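# Shelve labelled cartons onto rack boards A and B

## Task

Place each carton on the rack board named on its label (A is the upper board, B the lower). A carton counts as done only when it stands upright, sits level, and lies entirely above its board, inside the board's raised lip, either directly on the board or stacked on another carton already there if the labels permit. The task fails if any carton drops, slides down by more than a few centimetres, or gets crushed.

## Robot and tools

ROBOT. There are two arms, left_arm and right_arm, and each rides its own carriage on one shared floor track. left_rail carries left_arm and is always the carriage on the +y side. right_rail carries right_arm. These are not image sides. Each arm base sits at x = 0, y = its carriage's position_m, z = 0.04 m, and faces +x. Each arm ends in a two-finger gripper with a wrist camera: cam_left_wrist and cam_right_wrist, both 672x504.

SCENE FRAME. The frame is fixed to the table. The table top is z = 0 and +z points up. +x is the direction the arms face, and +y is toward their left. The track runs along y at x = 0, with y = 0 at its middle. The table edge is at x = 0.17 m. Results report end_effector_position in metres, end_effector_quat_wxyz, and velocities in m/s and rad/s, all in this frame. On each gripper, the fingers point along its own +z, they open and close along its y, and a block projects about 10 cm toward its +x.

ROWS (execute_actions). A call is {"actions": [...], "cameras": [...]}. An action can hold "rows" (1 to 15), "steps" (1 to 450 control steps at 30 per second; 15 if omitted, and at least one per row), an optional "until", and rail commands. Each row is a single flat list of 18 numbers in [-1, 1], covering both arms even when only one moves:
- left dx, dy, dz, rx, ry, rz, gripper position, force_limit, speed;
- then the same nine for the right arm.
The first six numbers for an arm are an offset, not a pose. They are measured from that arm's Hand target as it stood when the action began, along that Hand target's own axes. 1.0 equals 0.6 m or 180 degrees, and rx, ry, rz together form one rotation vector. Rows within one action do not add up; each is counted from the same start. Successive actions and calls do add up. Sending zeros for all six re-requests the current Hand target. After the last row, each arm keeps heading to that row's target. Rotation commands are limited to 32 degrees from the measured orientation on each step. For smooth motion, ramp offsets up a little per row (0.01 per row is about 0.18 m/s).

GRIPPER NUMBERS. position: +1 is fully open (140 mm), the pads touch near -0.8, and -1 closes until blocked. force_limit runs from -1 (gentle, about 14 N) to +1 (about 58 N). speed runs from -1 (about 30 mm/s) to +1 (250 mm/s), and a faster close grips harder. Both start at +1. To leave a gripper unchanged, resend its previous three numbers; a 0 is a real command. To tighten a grip, raise force_limit and shift position slightly, for example -1 to -0.98. Grip with the fingertip quarter of the pads. Deeper grips let the fingers fold, and fingertips pushed into a surface also fold.

RAILS. Inside an action, {"left_rail": {"position_m": p}} sets the goal, in metres. The range is -0.8 to 1.5 for left_rail and -1.5 to 0.8 for right_rail. speed_m_s can be 0.01 to 1 and acceleration_factor 0.1 to 1. {"stop": true} brakes. To wait for arrival, add {"steps": n, "until": {"left_rail": {"position_status": ["!=", "moving"]}}}. until can also be {"all": {"status": "ended"}} or {"any": {...}}, and numeric fields need comparisons such as ">=". An arm's targets travel with its carriage. Keep the carriages 0.78 m or more apart, and let a carriage arrive before aiming its arm at a scene point. Any out-of-range value or unknown name rejects the whole call.

move. target is either one 18-number row or a list of up to 15 rows. Offsets in every row count from the Hand targets at the start, not from the previous row. speed is the path top speed in m/s (0.002 to 3.2, default 0.25), given once or per target. blend is a corner radius in m (0 stops at each target). stop_force (4 to 120 N) ends an arm's path when it meets resistance; leave it out when backing off a contact and when the gripper turns. zero (true by default) re-zeroes the force baseline first. blocking=false returns early, but then call wait or stop before sending more rows or moves. All paths finish together and are capped at 10 s. Paths do not avoid obstacles, and routing close to the arm's own base can flip its posture. The result adds a "move:" line reporting done, off_target, held, moving or fault, plus limits such as paced or held.

OTHER TOOLS. wait {seconds 0 to 10} holds the last commands. stop brakes a running move. zoom_image {camera, region [x0,y0,x1,y1]} enlarges part of the newest image, up to 504 px per side. zero_wrist_force {arm} re-zeroes that arm's sensor. finished_scene {scene: 1 or 2} ends the scene for good and moves on.

RESULT LINES. Joint positions list, per arm: rail (m), then shoulder pan, shoulder lift, elbow, wrist 1, wrist 2, wrist 3 (rad). Hand target is the base for the next offsets. object_status codes: 0 moving, 1 blocked while opening, 2 blocked while closing (a grip), 3 reached the command or pads met (maybe empty). position_measured is in counts: 3 open, 75 ≈ 100 mm, 139 ≈ 60 mm, 200 ≈ 20 mm, 230 pads touching. Wrist force and torque are given in the gripper's own axes. Rail lines show position_m, position_status (moving, done, contact_stop, time_out, stopped, stopped_with_arm, stopped_for_other_arm, stopped_for_other_carriage) and position_answer (taken or not_taken). MOTOR HOT warns of overheating.

AVOID. Any external force near 150 N, or joint torque above its limit (elbow 130, wrists 46.9 N m), stops that arm for 10 s. Never drive a target past a firm contact. Never let the arms, their fingers or their carriages press on each other. Do not drop or fling cartons, do not squeeze them hard, and never let anything leave the table, including onto the track or the metal strip. Long stretched-out holds heat the motors.

Each tool is called after "Emit:" as name(argument=value, ...), one argument or row to a line, values as JSON.

## Session

Emit:
execute_actions(
  actions=[],
)

Scene clock: 0.00 s.
left_arm: end_effector_position=(+0.3563, +0.7786, +0.5790) position_measured=3 object_status=3 end_effector_quat_wxyz=(+0.000, +0.000, +1.000, +0.000) | right_arm: end_effector_position=(+0.3563, -0.6214, +0.5790) position_measured=3 object_status=3 end_effector_quat_wxyz=(+0.000, +0.000, +1.000, +0.000)
Joint positions: left_arm=[0.7 -0.281 -2.157 1.821 -1.235 -1.571 -0.281] | right_arm=[-0.7 -0.281 -2.157 1.821 -1.235 -1.571 -0.28]
Joint velocities: within noise
Joint torques (N m): no reading
Wrist force (N): no reading
Wrist torque (N m): no reading
Wrist force, peak (N): no reading
Hand target: left_arm +0.3563, +0.7786, +0.5790; +0.000, +0.000, +1.000, +0.000 | right_arm +0.3563, -0.6214, +0.5790; +0.000, +0.000, +1.000, +0.000
Tool commands: left_gripper/position=+1.0 left_gripper/force_limit=+1.0 left_gripper/speed=+1.0 right_gripper/position=+1.0 right_gripper/force_limit=+1.0 right_gripper/speed=+1.0
left_rail: position_m=0.700 position_status=done
right_rail: position_m=-0.700 position_status=done

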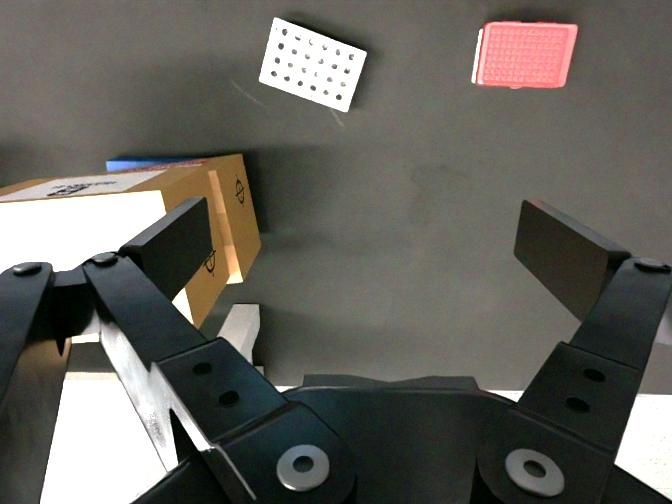

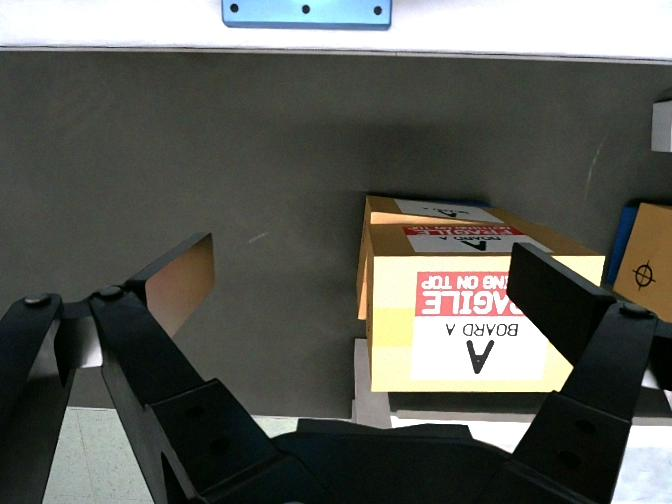

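Emit:
zoom_image(
  camera="cam_right_wrist",
  region=[320, 160, 672, 424],
)

Emit:
zoom_image(
  camera="cam_left_wrist",
  region=[0, 120, 352, 384],
)

Scaled by 1.432 from the camera's 672x504 image, which has a finer 960x720 frame.

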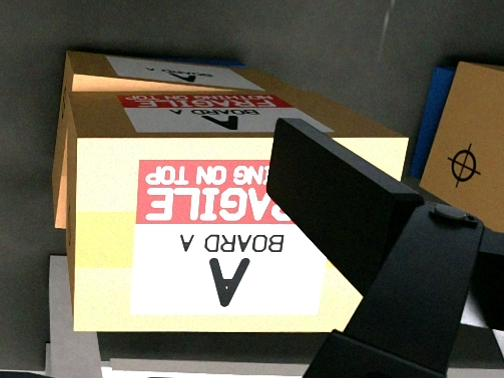

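Scaled by 1.432 from the camera's 672x504 image, which has a finer 960x720 frame.

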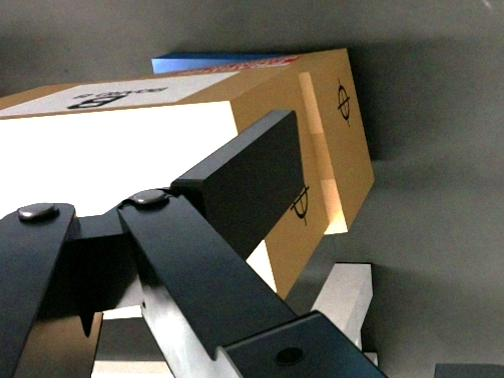

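Emit:
move(
  target=[0.08, 0, -0.2, 0, -0.25, 0, 1, 1, 1, 0.08, 0, -0.2, 0, -0.25, 0, 1, 1, 1],
  cameras=["all"],
)

Scene clock: 22.30 s.
left_arm: end_effector_position=(+0.3097, +0.7804, +0.6990) position_measured=3 object_status=3 end_effector_quat_wxyz=(+0.334, +0.035, +0.938, -0.087) | right_arm: end_effector_position=(+0.3097, -0.6196, +0.6990) position_measured=3 object_status=3 end_effector_quat_wxyz=(+0.334, +0.035, +0.938, -0.087)
Joint positions: left_arm=[0.7 -0.62 -2.636 1.942 -1.554 -1.36 -0.471] | right_arm=[-0.7 -0.62 -2.636 1.942 -1.554 -1.36 -0.471]
Joint torques (N m): left_arm=[18.27 49.26 -31.29 -7.77 -3.01 4.23] | right_arm=[19.56 42.02 -32.22 -7.2 -4.17 3.45]
Wrist force (N): left_arm=[0.6 0.8 -0.6] | right_arm=[-1.6 -0.7 1.2]
Wrist torque (N m): left_arm=[0.04 -0.03 -0.15] | right_arm=[-0.05 0.11 0.02]
Wrist force, peak (N): left_arm=[0.6 0.8 -1.6] | right_arm=[-1.4 -0.7 1.9]
Hand target: left_arm +0.3083, +0.7786, +0.6990; +0.383, +0.000, +0.924, +0.000 | right_arm +0.3083, -0.6214, +0.6990; +0.383, +0.000, +0.924, +0.000
Off the commanded pose: left_arm 0.002 m, 12 deg | right_arm 0.002 m, 12 deg.
left_rail: position_m=0.700 position_status=done
right_rail: position_m=-0.700 position_status=done
move: off_target (left_arm, right_arm)
camera_calibration:
cam_left_wrist: T_world_to_cam=[[0.136522, 0.976711, -0.165521, -0.675655], [0.497649, 0.076855, 0.863967, -0.826228], [0.856567, -0.200322, -0.475567, 0.409598], [0, 0, 0, 1]] pos_world=[0.152565, 0.805471, 0.79679]
cam_right_wrist: T_world_to_cam=[[0.107107, 0.978617, -0.175602, 0.700157], [0.564078, 0.0856309, 0.821269, -0.687234], [0.818746, -0.187017, -0.542845, 0.192147], [0, 0, 0, 1]] pos_world=[0.155343, -0.590402, 0.791659]

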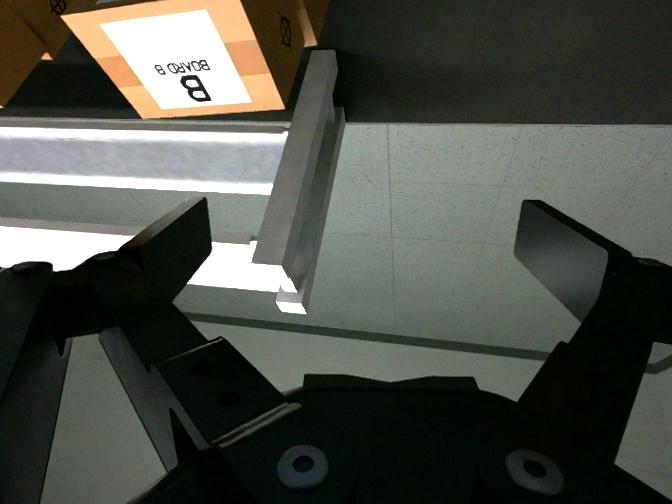

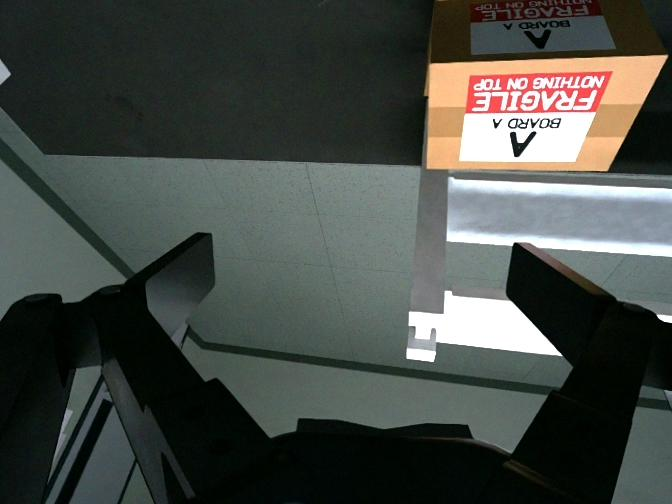

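Emit:
execute_actions(
  actions=[
    {"right_rail": {"position_m": -1.1}, "left_rail": {"position_m": 0.35}},
    {"steps": 150, "until": {"all": {"status": "ended"}}},
  ],
  cameras=["all"],
)

Scene clock: 27.07 s.
left_arm: end_effector_position=(+0.3096, +0.4305, +0.6990) position_measured=3 object_status=3 end_effector_quat_wxyz=(+0.339, +0.037, +0.936, -0.089) | right_arm: end_effector_position=(+0.3096, -1.0195, +0.6990) position_measured=3 object_status=3 end_effector_quat_wxyz=(+0.339, +0.037, +0.936, -0.089)
Joint positions: left_arm=[0.35 -0.582 -2.634 1.951 -1.584 -1.384 -0.436] | right_arm=[-1.1 -0.582 -2.634 1.951 -1.584 -1.384 -0.436]
Joint torques (N m): left_arm=[16.48 49.28 -30.08 -6.85 -2.12 3.74] | right_arm=[21.46 37.93 -32.88 -6.8 -4.06 2.96]
Wrist force (N): left_arm=[1.0 0.2 -1.1] | right_arm=[-1.5 -0.3 1.6]
Wrist torque (N m): left_arm=[-0.10 -0.12 -0.16] | right_arm=[0.01 0.10 0.02]
Wrist force, peak (N): left_arm=[0.5 2.5 -1.2] | right_arm=[-1.6 -2.5 2.1]
Hand target: left_arm +0.3083, +0.4286, +0.6990; +0.383, +0.000, +0.924, +0.000 | right_arm +0.3083, -1.0214, +0.6990; +0.383, +0.000, +0.924, +0.000
Tool commands: left_gripper/position=+1.0 left_gripper/force_limit=+1.0 left_gripper/speed=+1.0 right_gripper/position=+1.0 right_gripper/force_limit=+1.0 right_gripper/speed=+1.0
Off the commanded pose: left_arm 0.002 m, 12 deg | right_arm 0.002 m, 12 deg.
left_rail: position_m=0.350 position_status=done
right_rail: position_m=-1.100 position_status=done
camera_calibration:
cam_left_wrist: T_world_to_cam=[[0.142084, 0.975617, -0.167284, -0.333804], [0.488635, 0.0778422, 0.869009, -0.800411], [0.860841, -0.205213, -0.46566, 0.333379], [0, 0, 0, 1]] pos_world=[0.151551, 0.456384, 0.794965]
cam_right_wrist: T_world_to_cam=[[0.112688, 0.977602, -0.17775, 1.09034], [0.555587, 0.0863187, 0.826965, -0.653524], [0.823786, -0.191945, -0.533417, 0.104221], [0, 0, 0, 1]] pos_world=[0.154366, -0.989504, 0.789844]

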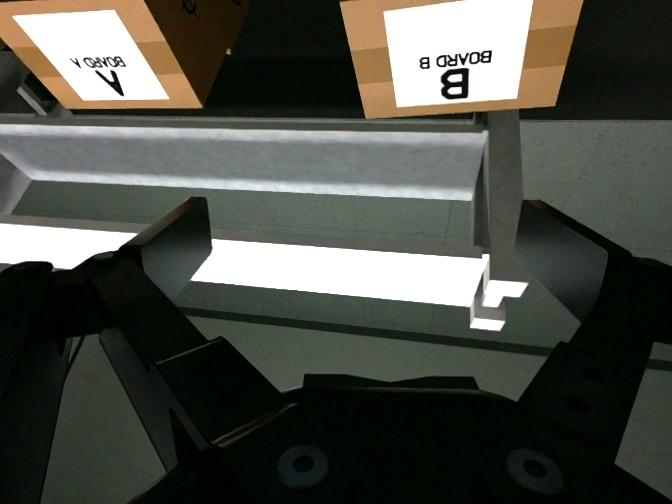

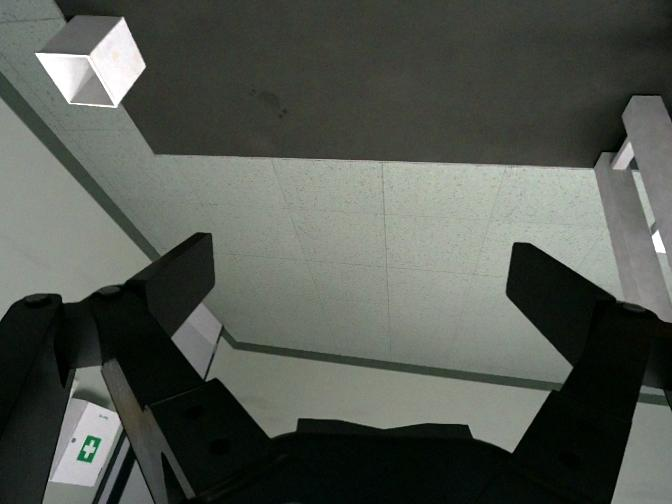

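Emit:
move(
  target=[-0.2357, 0, 0.2357, 0, 0, 0, 1, 1, 1, -0.2357, 0, 0.2357, 0, 0, 0, 1, 1, 1],
  cameras=["all"],
)

Scene clock: 36.50 s.
left_arm: end_effector_position=(+0.5082, +0.4286, +0.6990) position_measured=3 object_status=3 end_effector_quat_wxyz=(+0.383, +0.000, +0.924, +0.000) | right_arm: end_effector_position=(+0.5082, -1.0214, +0.6990) position_measured=3 object_status=3 end_effector_quat_wxyz=(+0.383, +0.000, +0.924, +0.000)
Joint positions: left_arm=[0.35 -0.389 -2.307 1.98 -1.99 -1.299 -0.282] | right_arm=[-1.1 -0.389 -2.307 1.98 -1.99 -1.299 -0.282]
Joint torques (N m): left_arm=[21.48 19.32 -60.69 -6.67 -1.8 3.86] | right_arm=[16.57 17.49 -67.76 -7.41 -2.44 2.94]
Wrist force (N): left_arm=[0.8 0.8 -0.6] | right_arm=[-1.9 -0.8 1.3]
Wrist torque (N m): left_arm=[0.06 -0.06 -0.13] | right_arm=[-0.14 0.16 -0.02]
Wrist force, peak (N): left_arm=[1.9 0.0 -2.2] | right_arm=[-2.9 -1.1 3.1]
Hand target: left_arm +0.5083, +0.4286, +0.6990; +0.383, +0.000, +0.924, +0.000 | right_arm +0.5083, -1.0214, +0.6990; +0.383, +0.000, +0.924, +0.000
Off the commanded pose: left_arm 0.000 m, 0 deg | right_arm 0.000 m, 0 deg.
left_rail: position_m=0.350 position_status=done
right_rail: position_m=-1.100 position_status=done
move: done
camera_calibration:
cam_left_wrist: T_world_to_cam=[[0.0157879, 0.999561, -0.0250866, -0.405683], [0.40166, 0.0166361, 0.915638, -0.85948], [0.915653, -0.0245323, -0.401221, 0.0117183], [0, 0, 0, 1]] pos_world=[0.340894, 0.420091, 0.781497]
cam_right_wrist: T_world_to_cam=[[-0.0126963, 0.999197, -0.0380117, 1.05779], [0.469874, 0.039518, 0.881849, -0.806359], [0.882642, -0.00666448, -0.469998, 0.0552546], [0, 0, 0, 1]] pos_world=[0.343547, -1.0247, 0.777264]

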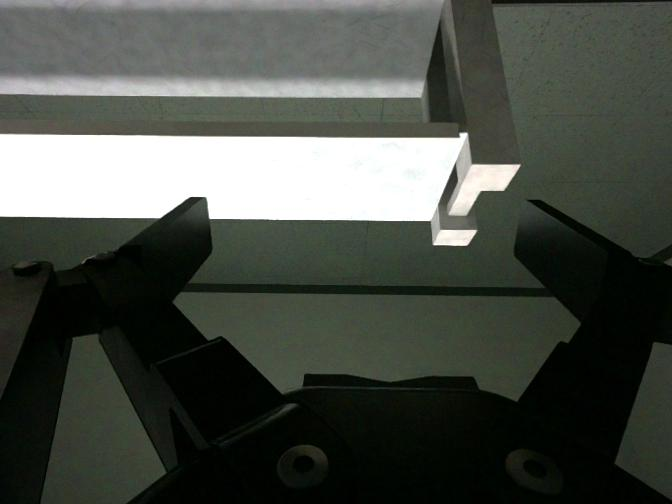

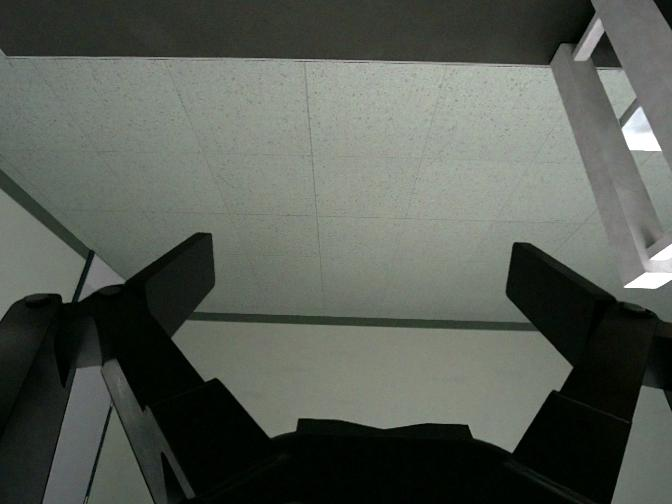

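Emit:
execute_actions(
  actions=[
    {"left_rail": {"position_m": 0.05}},
    {"steps": 150, "until": {"all": {"status": "ended"}}},
  ],
  cameras=["cam_left_wrist"],
)

Emit:
zoom_image(
  camera="cam_left_wrist",
  region=[0, 0, 504, 252],
)

Emit:
zoom_image(
  camera="cam_left_wrist",
  region=[400, 0, 672, 300],
)

Scene clock: 41.60 s.
left_arm: end_effector_position=(+0.5083, +0.1286, +0.6990) position_measured=3 object_status=3 end_effector_quat_wxyz=(+0.383, +0.000, +0.924, +0.000) | right_arm: end_effector_position=(+0.5083, -1.0214, +0.6990) position_measured=3 object_status=3 end_effector_quat_wxyz=(+0.383, +0.000, +0.924, +0.000)
Joint positions: left_arm=[0.05 -0.389 -2.307 1.98 -1.99 -1.299 -0.282] | right_arm=[-1.1 -0.389 -2.307 1.98 -1.99 -1.299 -0.282]
Joint torques (N m): left_arm=[17.64 6.37 -55.69 -6.58 0.7 3.6] | right_arm=[16.26 17.01 -68.36 -7.3 -3.71 3.29]
Wrist force (N): left_arm=[0.3 0.4 -0.4] | right_arm=[-1.5 -0.5 1.0]
Wrist torque (N m): left_arm=[-0.03 0.07 -0.13] | right_arm=[-0.08 0.08 -0.02]
Wrist force, peak (N): left_arm=[0.6 3.0 -0.4] | right_arm=[-1.7 -0.8 1.5]
Hand target: left_arm +0.5083, +0.1286, +0.6990; +0.383, +0.000, +0.924, +0.000 | right_arm +0.5083, -1.0214, +0.6990; +0.383, +0.000, +0.924, +0.000
Tool commands: left_gripper/position=+1.0 left_gripper/force_limit=+1.0 left_gripper/speed=+1.0 right_gripper/position=+1.0 right_gripper/force_limit=+1.0 right_gripper/speed=+1.0
Off the commanded pose: left_arm 0.000 m, 0 deg | right_arm 0.000 m, 0 deg.
left_rail: position_m=0.050 position_status=done
right_rail: position_m=-1.100 position_status=done
camera_calibration:
cam_left_wrist: T_world_to_cam=[[0.0158374, 0.999557, -0.0252177, -0.105732], [0.401746, 0.016734, 0.915598, -0.85458], [0.915614, -0.0246318, -0.401303, 0.00426511], [0, 0, 0, 1]] pos_world=[0.341094, 0.120091, 0.781497]
Images, in order (width x height): cam_left_wrist 672x504.

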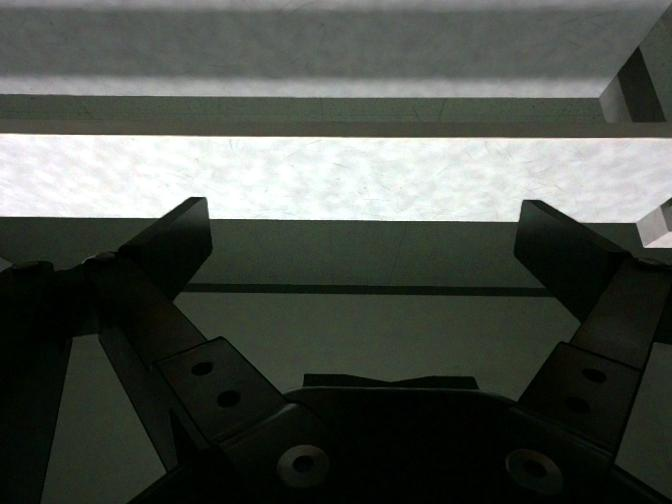

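Scaled by 1.000.

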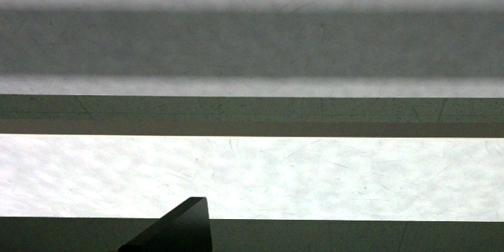

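Scaled by 1.680 from the camera's 672x504 image, which has a finer 960x720 frame.

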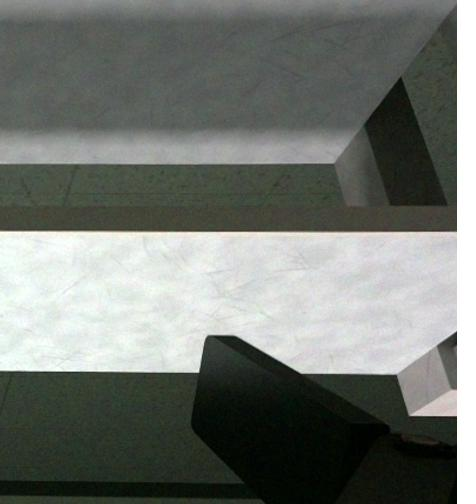

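Emit:
move(
  target=[0.15, 0, -0.199, 0, 0.25, 0, 1, 1, 1, 0.15, 0, -0.199, 0, 0.25, 0, 1, 1, 1],
  cameras=["all"],
)

Emit:
zoom_image(
  camera="cam_left_wrist",
  region=[0, 0, 336, 252],
)

Emit:
zoom_image(
  camera="cam_left_wrist",
  region=[336, 0, 672, 252],
)

Emit:
zoom_image(
  camera="cam_left_wrist",
  region=[168, 150, 504, 402],
)

Scene clock: 69.80 s.
left_arm: end_effector_position=(+0.3603, +0.1286, +0.7198) position_measured=3 object_status=3 end_effector_quat_wxyz=(+0.000, +0.000, +1.000, +0.000) | right_arm: end_effector_position=(+0.3603, -1.0214, +0.7198) position_measured=3 object_status=3 end_effector_quat_wxyz=(+0.000, +0.000, +1.000, +0.000)
Joint positions: left_arm=[0.05 -0.277 -2.052 1.507 -1.026 -1.571 -0.277] | right_arm=[-1.1 -0.277 -2.052 1.507 -1.026 -1.571 -0.277]
Joint torques (N m): left_arm=[18.07 8.03 -54.98 -2.58 -2.62 3.52] | right_arm=[19.6 5.77 -62.29 -1.99 -4.32 3.06]
Wrist force (N): left_arm=[-0.1 0.3 -0.4] | right_arm=[0.0 0.0 -0.2]
Wrist torque (N m): left_arm=[0.10 -0.01 -0.22] | right_arm=[-0.02 0.00 -0.04]
Wrist force, peak (N): left_arm=[0.8 0.8 -0.8] | right_arm=[-1.7 -0.9 1.7]
Hand target: left_arm +0.3603, +0.1286, +0.7198; +0.000, +0.000, +1.000, +0.000 | right_arm +0.3603, -1.0214, +0.7198; +0.000, +0.000, +1.000, +0.000
Off the commanded pose: left_arm 0.000 m, 0 deg | right_arm 0.000 m, 0 deg.
left_rail: position_m=0.050 position_status=done
right_rail: position_m=-1.100 position_status=done
move: done
camera_calibration:
cam_left_wrist: T_world_to_cam=[[-0.00653367, 0.999558, -0.0289965, -0.092082], [0.931435, 0.016634, 0.363526, -0.607577], [0.363848, -0.0246332, -0.931133, 0.728412], [0, 0, 0, 1]] pos_world=[0.300286, 0.120091, 0.896448]
cam_right_wrist: T_world_to_cam=[[-0.0357963, 0.999195, -0.0180951, 1.05082], [0.95578, 0.0395184, 0.291414, -0.505233], [0.291894, -0.00686341, -0.956426, 0.758333], [0, 0, 0, 1]] pos_world=[0.299154, -1.0248, 0.891536]

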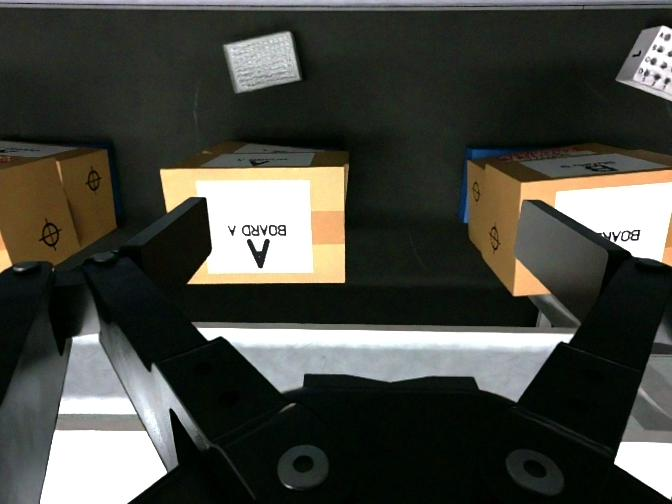

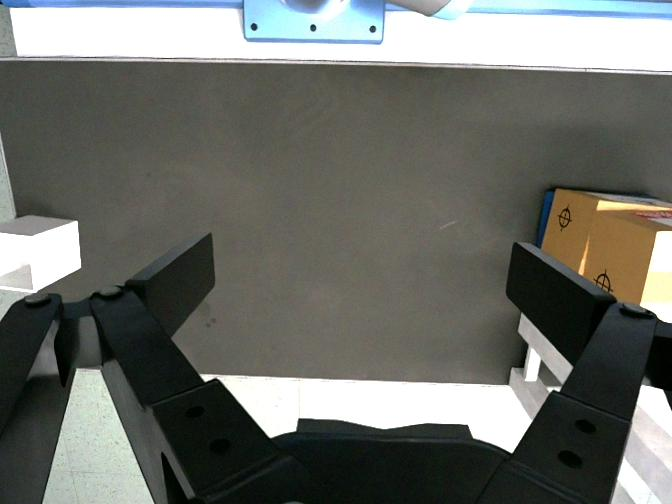

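Scaled by 1.500 from the camera's 672x504 image, which has a finer 960x720 frame.

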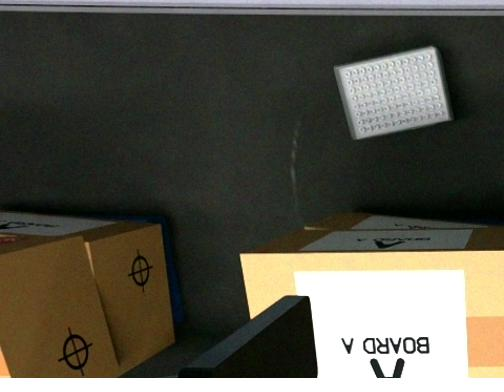

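Scaled by 1.500 from the camera's 672x504 image, which has a finer 960x720 frame.

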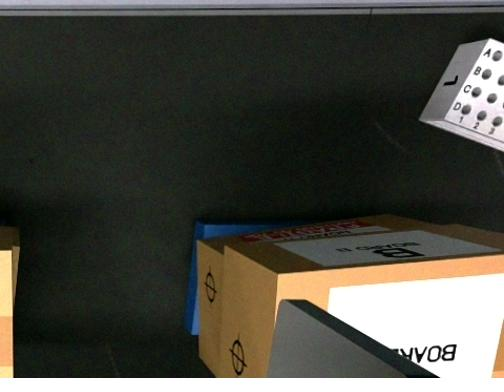

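Scaled by 1.500 from the camera's 672x504 image, which has a finer 960x720 frame.

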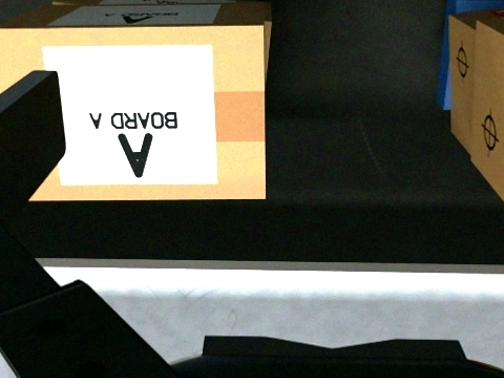

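Emit:
zoom_image(
  camera="cam_left_wrist",
  region=[440, 130, 560, 310],
)

Emit:
zoom_image(
  camera="cam_left_wrist",
  region=[0, 120, 130, 280],
)

Emit:
zoom_image(
  camera="cam_left_wrist",
  region=[150, 130, 370, 300],
)

Scaled by 2.800 from the camera's 672x504 image, which has a finer 960x720 frame.

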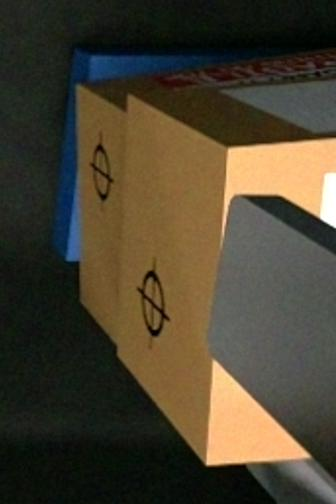

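Scaled by 3.150 from the camera's 672x504 image, which has a finer 960x720 frame.

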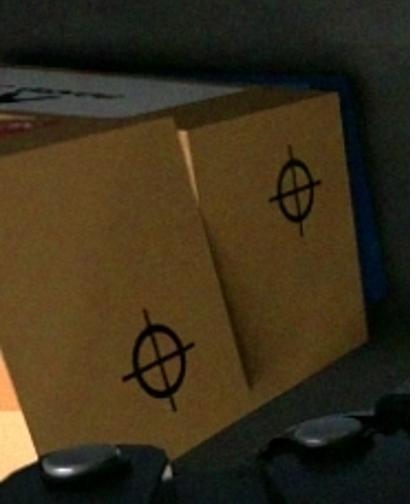

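Scaled by 2.291 from the camera's 672x504 image, which has a finer 960x720 frame.

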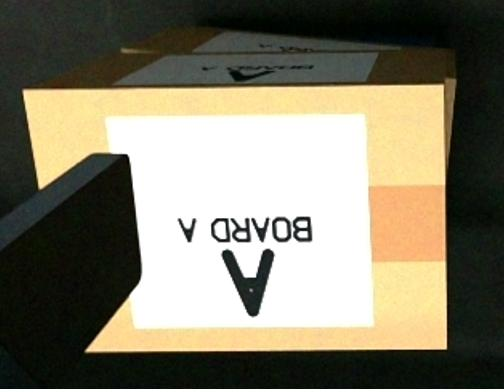

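Emit:
execute_actions(
  actions=[
    {"left_rail": {"position_m": 0.45}, "right_rail": {"position_m": -0.45}},
    {"steps": 150, "until": {"all": {"status": "ended"}}},
  ],
  cameras=["all"],
)

Emit:
zoom_image(
  camera="cam_left_wrist",
  region=[150, 120, 486, 330],
)

Emit:
zoom_image(
  camera="cam_right_wrist",
  region=[150, 120, 486, 330],
)

Emit:
zoom_image(
  camera="cam_left_wrist",
  region=[0, 100, 130, 310],
)

Emit:
zoom_image(
  camera="cam_right_wrist",
  region=[500, 120, 672, 310],
)

Scene clock: 88.17 s.
left_arm: end_effector_position=(+0.3603, +0.5286, +0.7198) position_measured=3 object_status=3 end_effector_quat_wxyz=(+0.000, +0.000, +1.000, +0.000) | right_arm: end_effector_position=(+0.3602, -0.3714, +0.7198) position_measured=3 object_status=3 end_effector_quat_wxyz=(+0.000, +0.000, +1.000, +0.000)
Joint positions: left_arm=[0.45 -0.277 -2.052 1.506 -1.026 -1.571 -0.277] | right_arm=[-0.45 -0.277 -2.052 1.506 -1.026 -1.571 -0.277]
Joint torques (N m): left_arm=[9.54 -14.81 -49.66 -3.42 0.5 3.47] | right_arm=[10.08 -13.11 -58.41 -3.21 0.86 3.2]
Wrist force (N): left_arm=[0.0 0.6 -0.3] | right_arm=[0.2 0.5 -0.2]
Wrist torque (N m): left_arm=[0.15 -0.02 -0.23] | right_arm=[0.08 -0.04 -0.04]
Wrist force, peak (N): left_arm=[0.1 2.3 -0.5] | right_arm=[0.1 -2.1 -0.7]
Hand target: left_arm +0.3603, +0.5286, +0.7198; +0.000, +0.000, +1.000, +0.000 | right_arm +0.3603, -0.3714, +0.7198; +0.000, +0.000, +1.000, +0.000
Tool commands: left_gripper/position=+1.0 left_gripper/force_limit=+1.0 left_gripper/speed=+1.0 right_gripper/position=+1.0 right_gripper/force_limit=+1.0 right_gripper/speed=+1.0
Off the commanded pose: left_arm 0.000 m, 0 deg | right_arm 0.000 m, 0 deg.
left_rail: position_m=0.450 position_status=done
right_rail: position_m=-0.450 position_status=done
camera_calibration:
cam_left_wrist: T_world_to_cam=[[-0.00653919, 0.999558, -0.0289952, -0.491905], [0.931483, 0.0166355, 0.363405, -0.614137], [0.363727, -0.0246322, -0.93118, 0.738343], [0, 0, 0, 1]] pos_world=[0.300286, 0.520091, 0.896448]
cam_right_wrist: T_world_to_cam=[[-0.0358017, 0.999195, -0.0180869, 0.401338], [0.955845, 0.0395196, 0.291203, -0.530751], [0.291683, -0.00686268, -0.95649, 0.762915], [0, 0, 0, 1]] pos_world=[0.299154, -0.374804, 0.891536]

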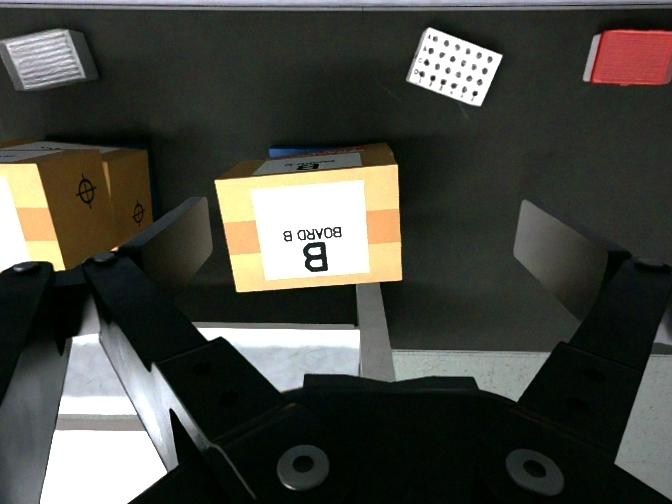

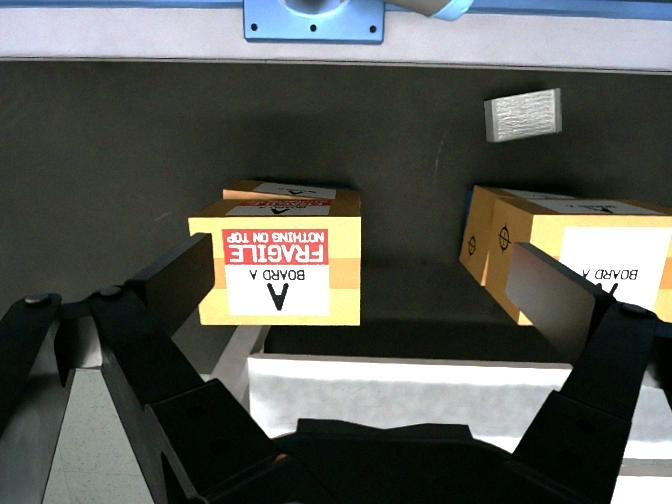

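Scaled by 1.500 from the camera's 672x504 image, which has a finer 960x720 frame.

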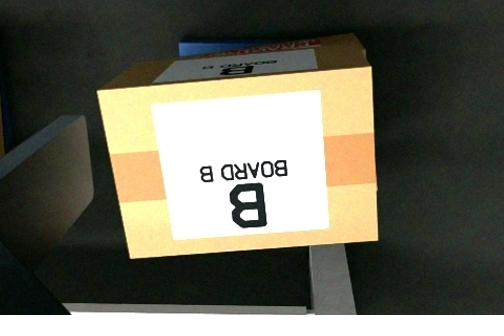

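Scaled by 1.500 from the camera's 672x504 image, which has a finer 960x720 frame.

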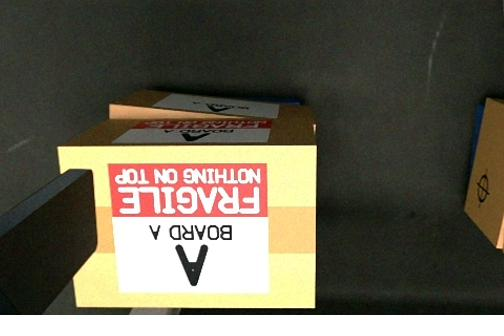

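Scaled by 2.400 from the camera's 672x504 image, which has a finer 960x720 frame.

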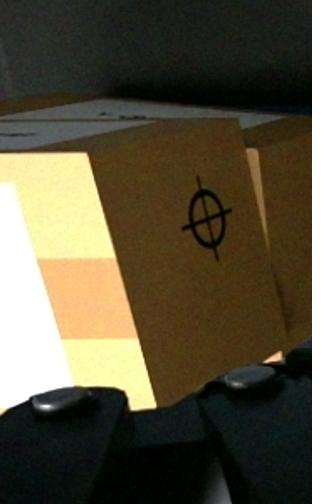

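Scaled by 2.653 from the camera's 672x504 image, which has a finer 960x720 frame.

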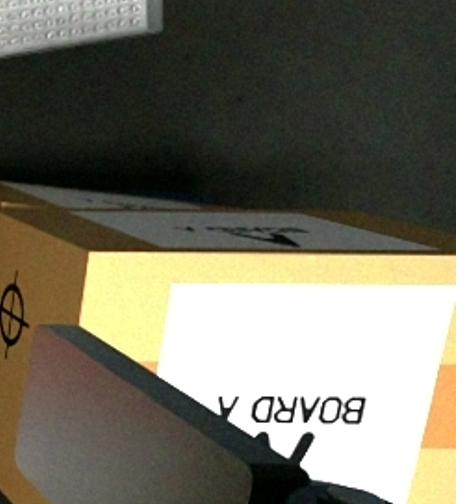

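Emit:
execute_actions(
  actions=[
    {"left_rail": {"position_m": 0.9}, "right_rail": {"position_m": -0.9}},
    {"steps": 150, "until": {"all": {"status": "ended"}}},
  ],
)

Emit:
move(
  target=[
    [0, -0.667, 0, 0, 0, 0, 1, 1, 1, 0, 0.667, 0, 0, 0, 0, 1, 1, 1],
    [0.1, -0.667, 0.45, 0, -0.25, 0, 1, 1, 1, 0.1, 0.667, 0.45, 0, -0.25, 0, 1, 1, 1],
  ],
  blend=0.05,
  cameras=["all"],
)

Scene clock: 172.60 s.
left_arm: end_effector_position=(+0.3602, +0.9786, +0.7198) position_measured=3 object_status=3 end_effector_quat_wxyz=(+0.000, +0.000, +1.000, +0.000) | right_arm: end_effector_position=(+0.3602, -0.8214, +0.7198) position_measured=3 object_status=3 end_effector_quat_wxyz=(+0.000, +0.000, +1.000, +0.000)
Joint positions: left_arm=[0.9 -0.277 -2.052 1.506 -1.026 -1.571 -0.277] | right_arm=[-0.9 -0.277 -2.052 1.506 -1.026 -1.571 -0.277]
Joint torques (N m): left_arm=[-9.95 -4.23 -35.48 -5.84 0.86 3.44] | right_arm=[-12.07 -3.29 -39.89 -4.73 1.34 2.45]
Wrist force (N): left_arm=[0.1 0.3 0.0] | right_arm=[0.0 -0.1 -0.2]
Wrist torque (N m): left_arm=[0.10 -0.04 -0.22] | right_arm=[-0.05 -0.01 -0.04]
Wrist force, peak (N): left_arm=[0.0 2.5 -0.2] | right_arm=[0.0 2.4 -0.2]
Hand target: left_arm +0.3603, +0.9786, +0.7198; +0.000, +0.000, +1.000, +0.000 | right_arm +0.3603, -0.8214, +0.7198; +0.000, +0.000, +1.000, +0.000
Tool commands: left_gripper/position=+1.0 left_gripper/force_limit=+1.0 left_gripper/speed=+1.0 right_gripper/position=+1.0 right_gripper/force_limit=+1.0 right_gripper/speed=+1.0
Off the commanded pose: left_arm 0.000 m, 0 deg | right_arm 0.000 m, 0 deg.
left_rail: position_m=0.900 position_status=done
right_rail: position_m=-0.900 position_status=done

Scene clock: 176.50 s.
left_arm: end_effector_position=(+0.3003, +0.5783, +0.4498) position_measured=3 object_status=3 end_effector_quat_wxyz=(+0.383, +0.000, +0.924, +0.000) | right_arm: end_effector_position=(+0.3003, -0.4212, +0.4498) position_measured=3 object_status=3 end_effector_quat_wxyz=(+0.383, +0.000, +0.924, +0.000)
Joint positions: left_arm=[0.9 -1.949 -2.293 2.202 -1.126 -0.854 -2.083] | right_arm=[-0.9 1.078 -1.917 2.196 -2.292 -2.243 0.921]
Joint torques (N m): left_arm=[-24 19.55 -38.52 -1.52 3.8 -3.99] | right_arm=[17.84 -8.7 -40.79 -6.62 -6.58 0.76]
Wrist force (N): left_arm=[0.2 0.1 -1.2] | right_arm=[-1.6 -0.7 1.6]
Wrist torque (N m): left_arm=[-0.08 0.09 0.13] | right_arm=[-0.14 0.03 -0.02]
Wrist force, peak (N): left_arm=[3.4 -0.1 -0.4] | right_arm=[0.5 -0.4 2.8]
Hand target: left_arm +0.3003, +0.5783, +0.4498; +0.383, +0.000, +0.924, +0.000 | right_arm +0.3003, -0.4212, +0.4498; +0.383, +0.000, +0.924, +0.000
Off the commanded pose: left_arm 0.000 m, 0 deg | right_arm 0.000 m, 0 deg.
left_rail: position_m=0.900 position_status=done
right_rail: position_m=-0.900 position_status=done
move: done
camera_calibration:
cam_left_wrist: T_world_to_cam=[[0.0158355, 0.999557, -0.0252191, -0.558318], [0.401867, 0.0167329, 0.915545, -0.550416], [0.915561, -0.0246328, -0.401424, 0.105991], [0, 0, 0, 1]] pos_world=[0.132994, 0.569891, 0.532397]
cam_right_wrist: T_world_to_cam=[[-0.0124817, 0.999199, -0.0380146, 0.446031], [0.470037, 0.0394184, 0.881766, -0.512651], [0.882559, -0.00686236, -0.470152, 0.12564], [0, 0, 0, 1]] pos_world=[0.135648, -0.424604, 0.528064]

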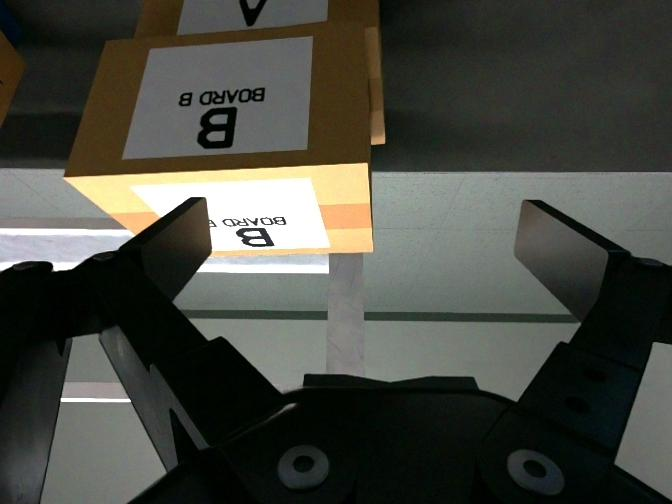

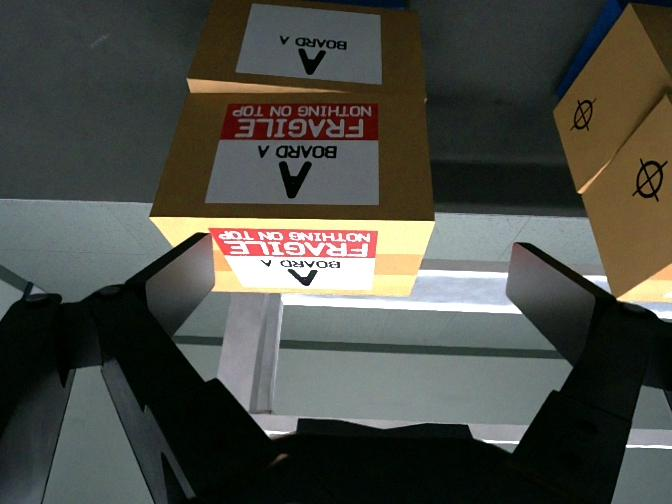

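Emit:
zoom_image(
  camera="cam_right_wrist",
  region=[120, 0, 460, 255],
)

Emit:
zoom_image(
  camera="cam_right_wrist",
  region=[500, 0, 672, 320],
)

Emit:
zoom_image(
  camera="cam_left_wrist",
  region=[50, 0, 400, 262],
)

Scaled by 1.482 from the camera's 672x504 image, which has a finer 960x720 frame.

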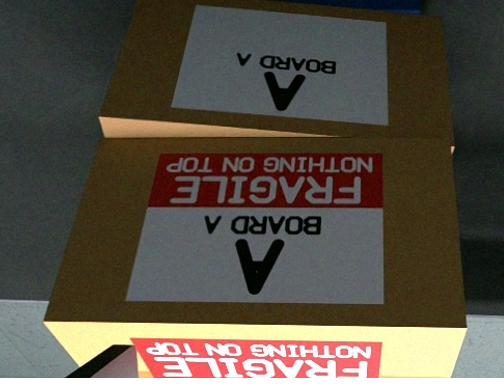

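Scaled by 1.575 from the camera's 672x504 image, which has a finer 960x720 frame.

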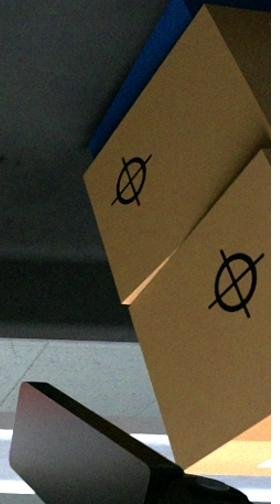

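Scaled by 1.440 from the camera's 672x504 image, which has a finer 960x720 frame.

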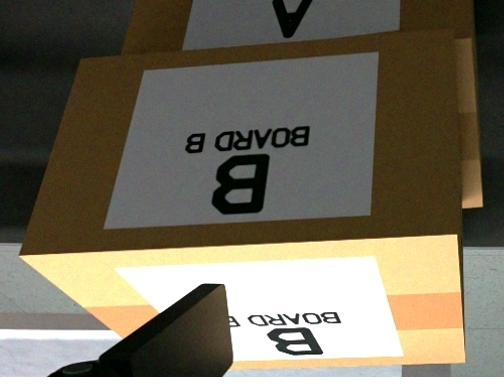

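Emit:
execute_actions(
  actions=[
    {"left_rail": {"position_m": 0.56}, "right_rail": {"position_m": -0.72}},
    {"steps": 150, "until": {"all": {"status": "ended"}}},
  ],
)

Emit:
move(
  target=[-0.059, 0, -0.059, 0, -0.111, 0, 1, 1, 1, -0.059, 0, -0.059, 0, -0.111, 0, 1, 1, 1],
  cameras=["all"],
)

Scene clock: 189.27 s.
left_arm: end_effector_position=(+0.3003, +0.2384, +0.4498) position_measured=3 object_status=3 end_effector_quat_wxyz=(+0.383, +0.000, +0.924, +0.000) | right_arm: end_effector_position=(+0.3003, -0.2412, +0.4497) position_measured=3 object_status=3 end_effector_quat_wxyz=(+0.383, +0.000, +0.924, +0.000)
Joint positions: left_arm=[0.56 -1.95 -2.292 2.202 -1.126 -0.854 -2.084] | right_arm=[-0.72 1.078 -1.917 2.196 -2.292 -2.243 0.921]
Joint torques (N m): left_arm=[1.28 -1.49 -42.83 -2.81 1.94 -3.39] | right_arm=[5.18 -29.18 -57.8 -5.82 -3.84 -0.7]
Wrist force (N): left_arm=[0.1 0.2 -1.1] | right_arm=[-1.5 -0.4 1.7]
Wrist torque (N m): left_arm=[-0.06 0.08 0.13] | right_arm=[-0.07 0.00 -0.02]
Wrist force, peak (N): left_arm=[0.3 2.7 -1.1] | right_arm=[-1.7 -2.9 1.4]
Hand target: left_arm +0.3003, +0.2384, +0.4498; +0.383, +0.000, +0.924, +0.000 | right_arm +0.3003, -0.2412, +0.4498; +0.383, +0.000, +0.924, +0.000
Tool commands: left_gripper/position=+1.0 left_gripper/force_limit=+1.0 left_gripper/speed=+1.0 right_gripper/position=+1.0 right_gripper/force_limit=+1.0 right_gripper/speed=+1.0
Off the commanded pose: left_arm 0.000 m, 0 deg | right_arm 0.000 m, 0 deg.
left_rail: position_m=0.560 position_status=done
right_rail: position_m=-0.720 position_status=done

Scene clock: 190.67 s.
left_arm: end_effector_position=(+0.3003, +0.2383, +0.4999) position_measured=3 object_status=3 end_effector_quat_wxyz=(+0.537, +0.000, +0.843, +0.000) | right_arm: end_effector_position=(+0.3003, -0.2412, +0.4998) position_measured=3 object_status=3 end_effector_quat_wxyz=(+0.537, +0.000, +0.843, +0.000)
Joint positions: left_arm=[0.56 -2.169 -2.233 2.176 -0.636 -0.724 -2.586] | right_arm=[-0.72 1.216 -1.852 2.28 -2.638 -2.586 0.852]
Joint torques (N m): left_arm=[-16.38 19.82 -37 -0.08 2.99 -3.9] | right_arm=[21.74 -11.25 -37.66 -6.58 -6.96 -2.49]
Wrist force (N): left_arm=[0.4 0.5 -2.0] | right_arm=[-1.8 -0.8 1.7]
Wrist torque (N m): left_arm=[0.00 -0.01 0.23] | right_arm=[-0.16 0.10 0.05]
Wrist force, peak (N): left_arm=[0.5 1.0 -2.1] | right_arm=[-2.0 -1.0 2.1]
Hand target: left_arm +0.3003, +0.2383, +0.4999; +0.537, +0.000, +0.843, +0.000 | right_arm +0.3003, -0.2412, +0.4998; +0.537, +0.000, +0.843, +0.000
Off the commanded pose: left_arm 0.000 m, 0 deg | right_arm 0.000 m, 0 deg.
left_rail: position_m=0.560 position_status=done
right_rail: position_m=-0.720 position_status=done
move: done
camera_calibration:
cam_left_wrist: T_world_to_cam=[[0.0235001, 0.999557, -0.0182899, -0.222974], [0.0647754, 0.0167341, 0.99776, -0.530355], [0.997623, -0.0246322, -0.0643535, -0.0754749], [0, 0, 0, 1]] pos_world=[0.114889, 0.229891, 0.520231]
cam_right_wrist: T_world_to_cam=[[0.0012475, 0.999195, -0.0400923, 0.264894], [0.140424, 0.03952, 0.989302, -0.518652], [0.990091, -0.00686408, -0.140262, -0.046721], [0, 0, 0, 1]] pos_world=[0.118759, -0.244504, 0.517171]

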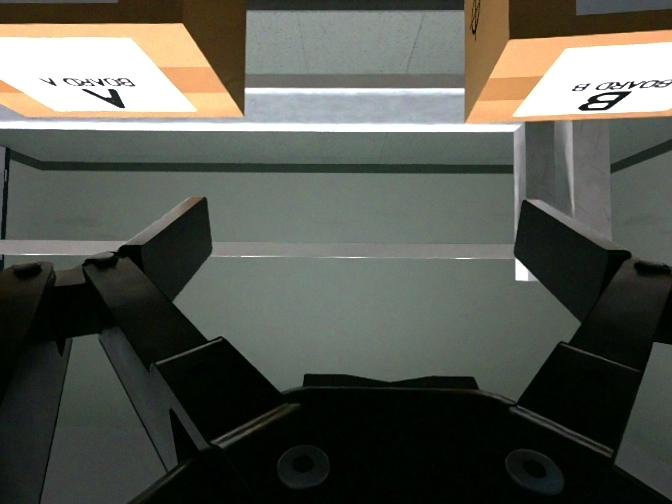

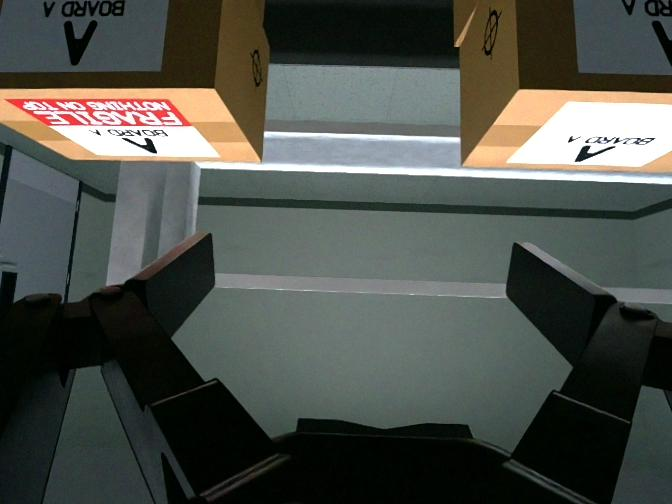

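Emit:
zoom_image(
  camera="cam_left_wrist",
  region=[220, 60, 540, 300],
)

Emit:
zoom_image(
  camera="cam_right_wrist",
  region=[80, 100, 480, 320],
)

Emit:
zoom_image(
  camera="cam_left_wrist",
  region=[480, 100, 640, 300],
)

Emit:
zoom_image(
  camera="cam_right_wrist",
  region=[220, 0, 520, 180],
)

Scaled by 1.575 from the camera's 672x504 image, which has a finer 960x720 frame.

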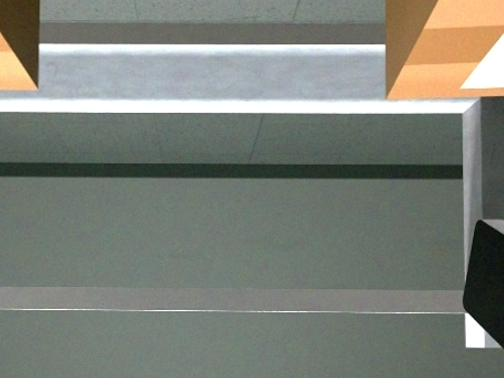

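Scaled by 1.260 from the camera's 672x504 image, which has a finer 960x720 frame.

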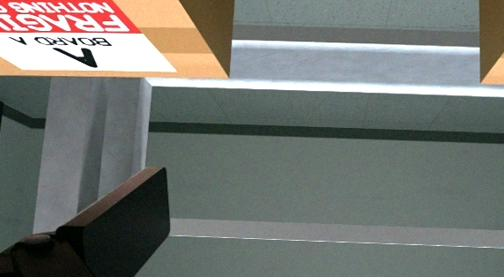

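Scaled by 2.520 from the camera's 672x504 image, which has a finer 960x720 frame.

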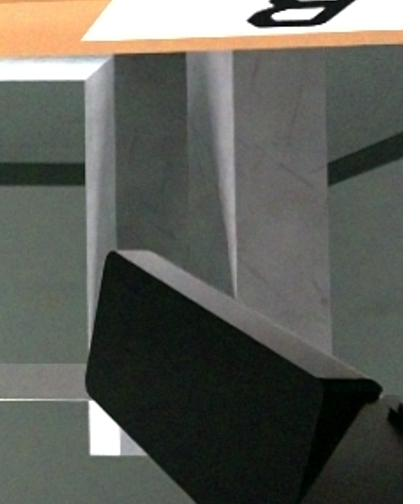

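Scaled by 1.680 from the camera's 672x504 image, which has a finer 960x720 frame.

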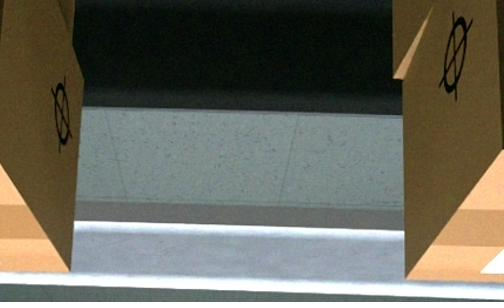

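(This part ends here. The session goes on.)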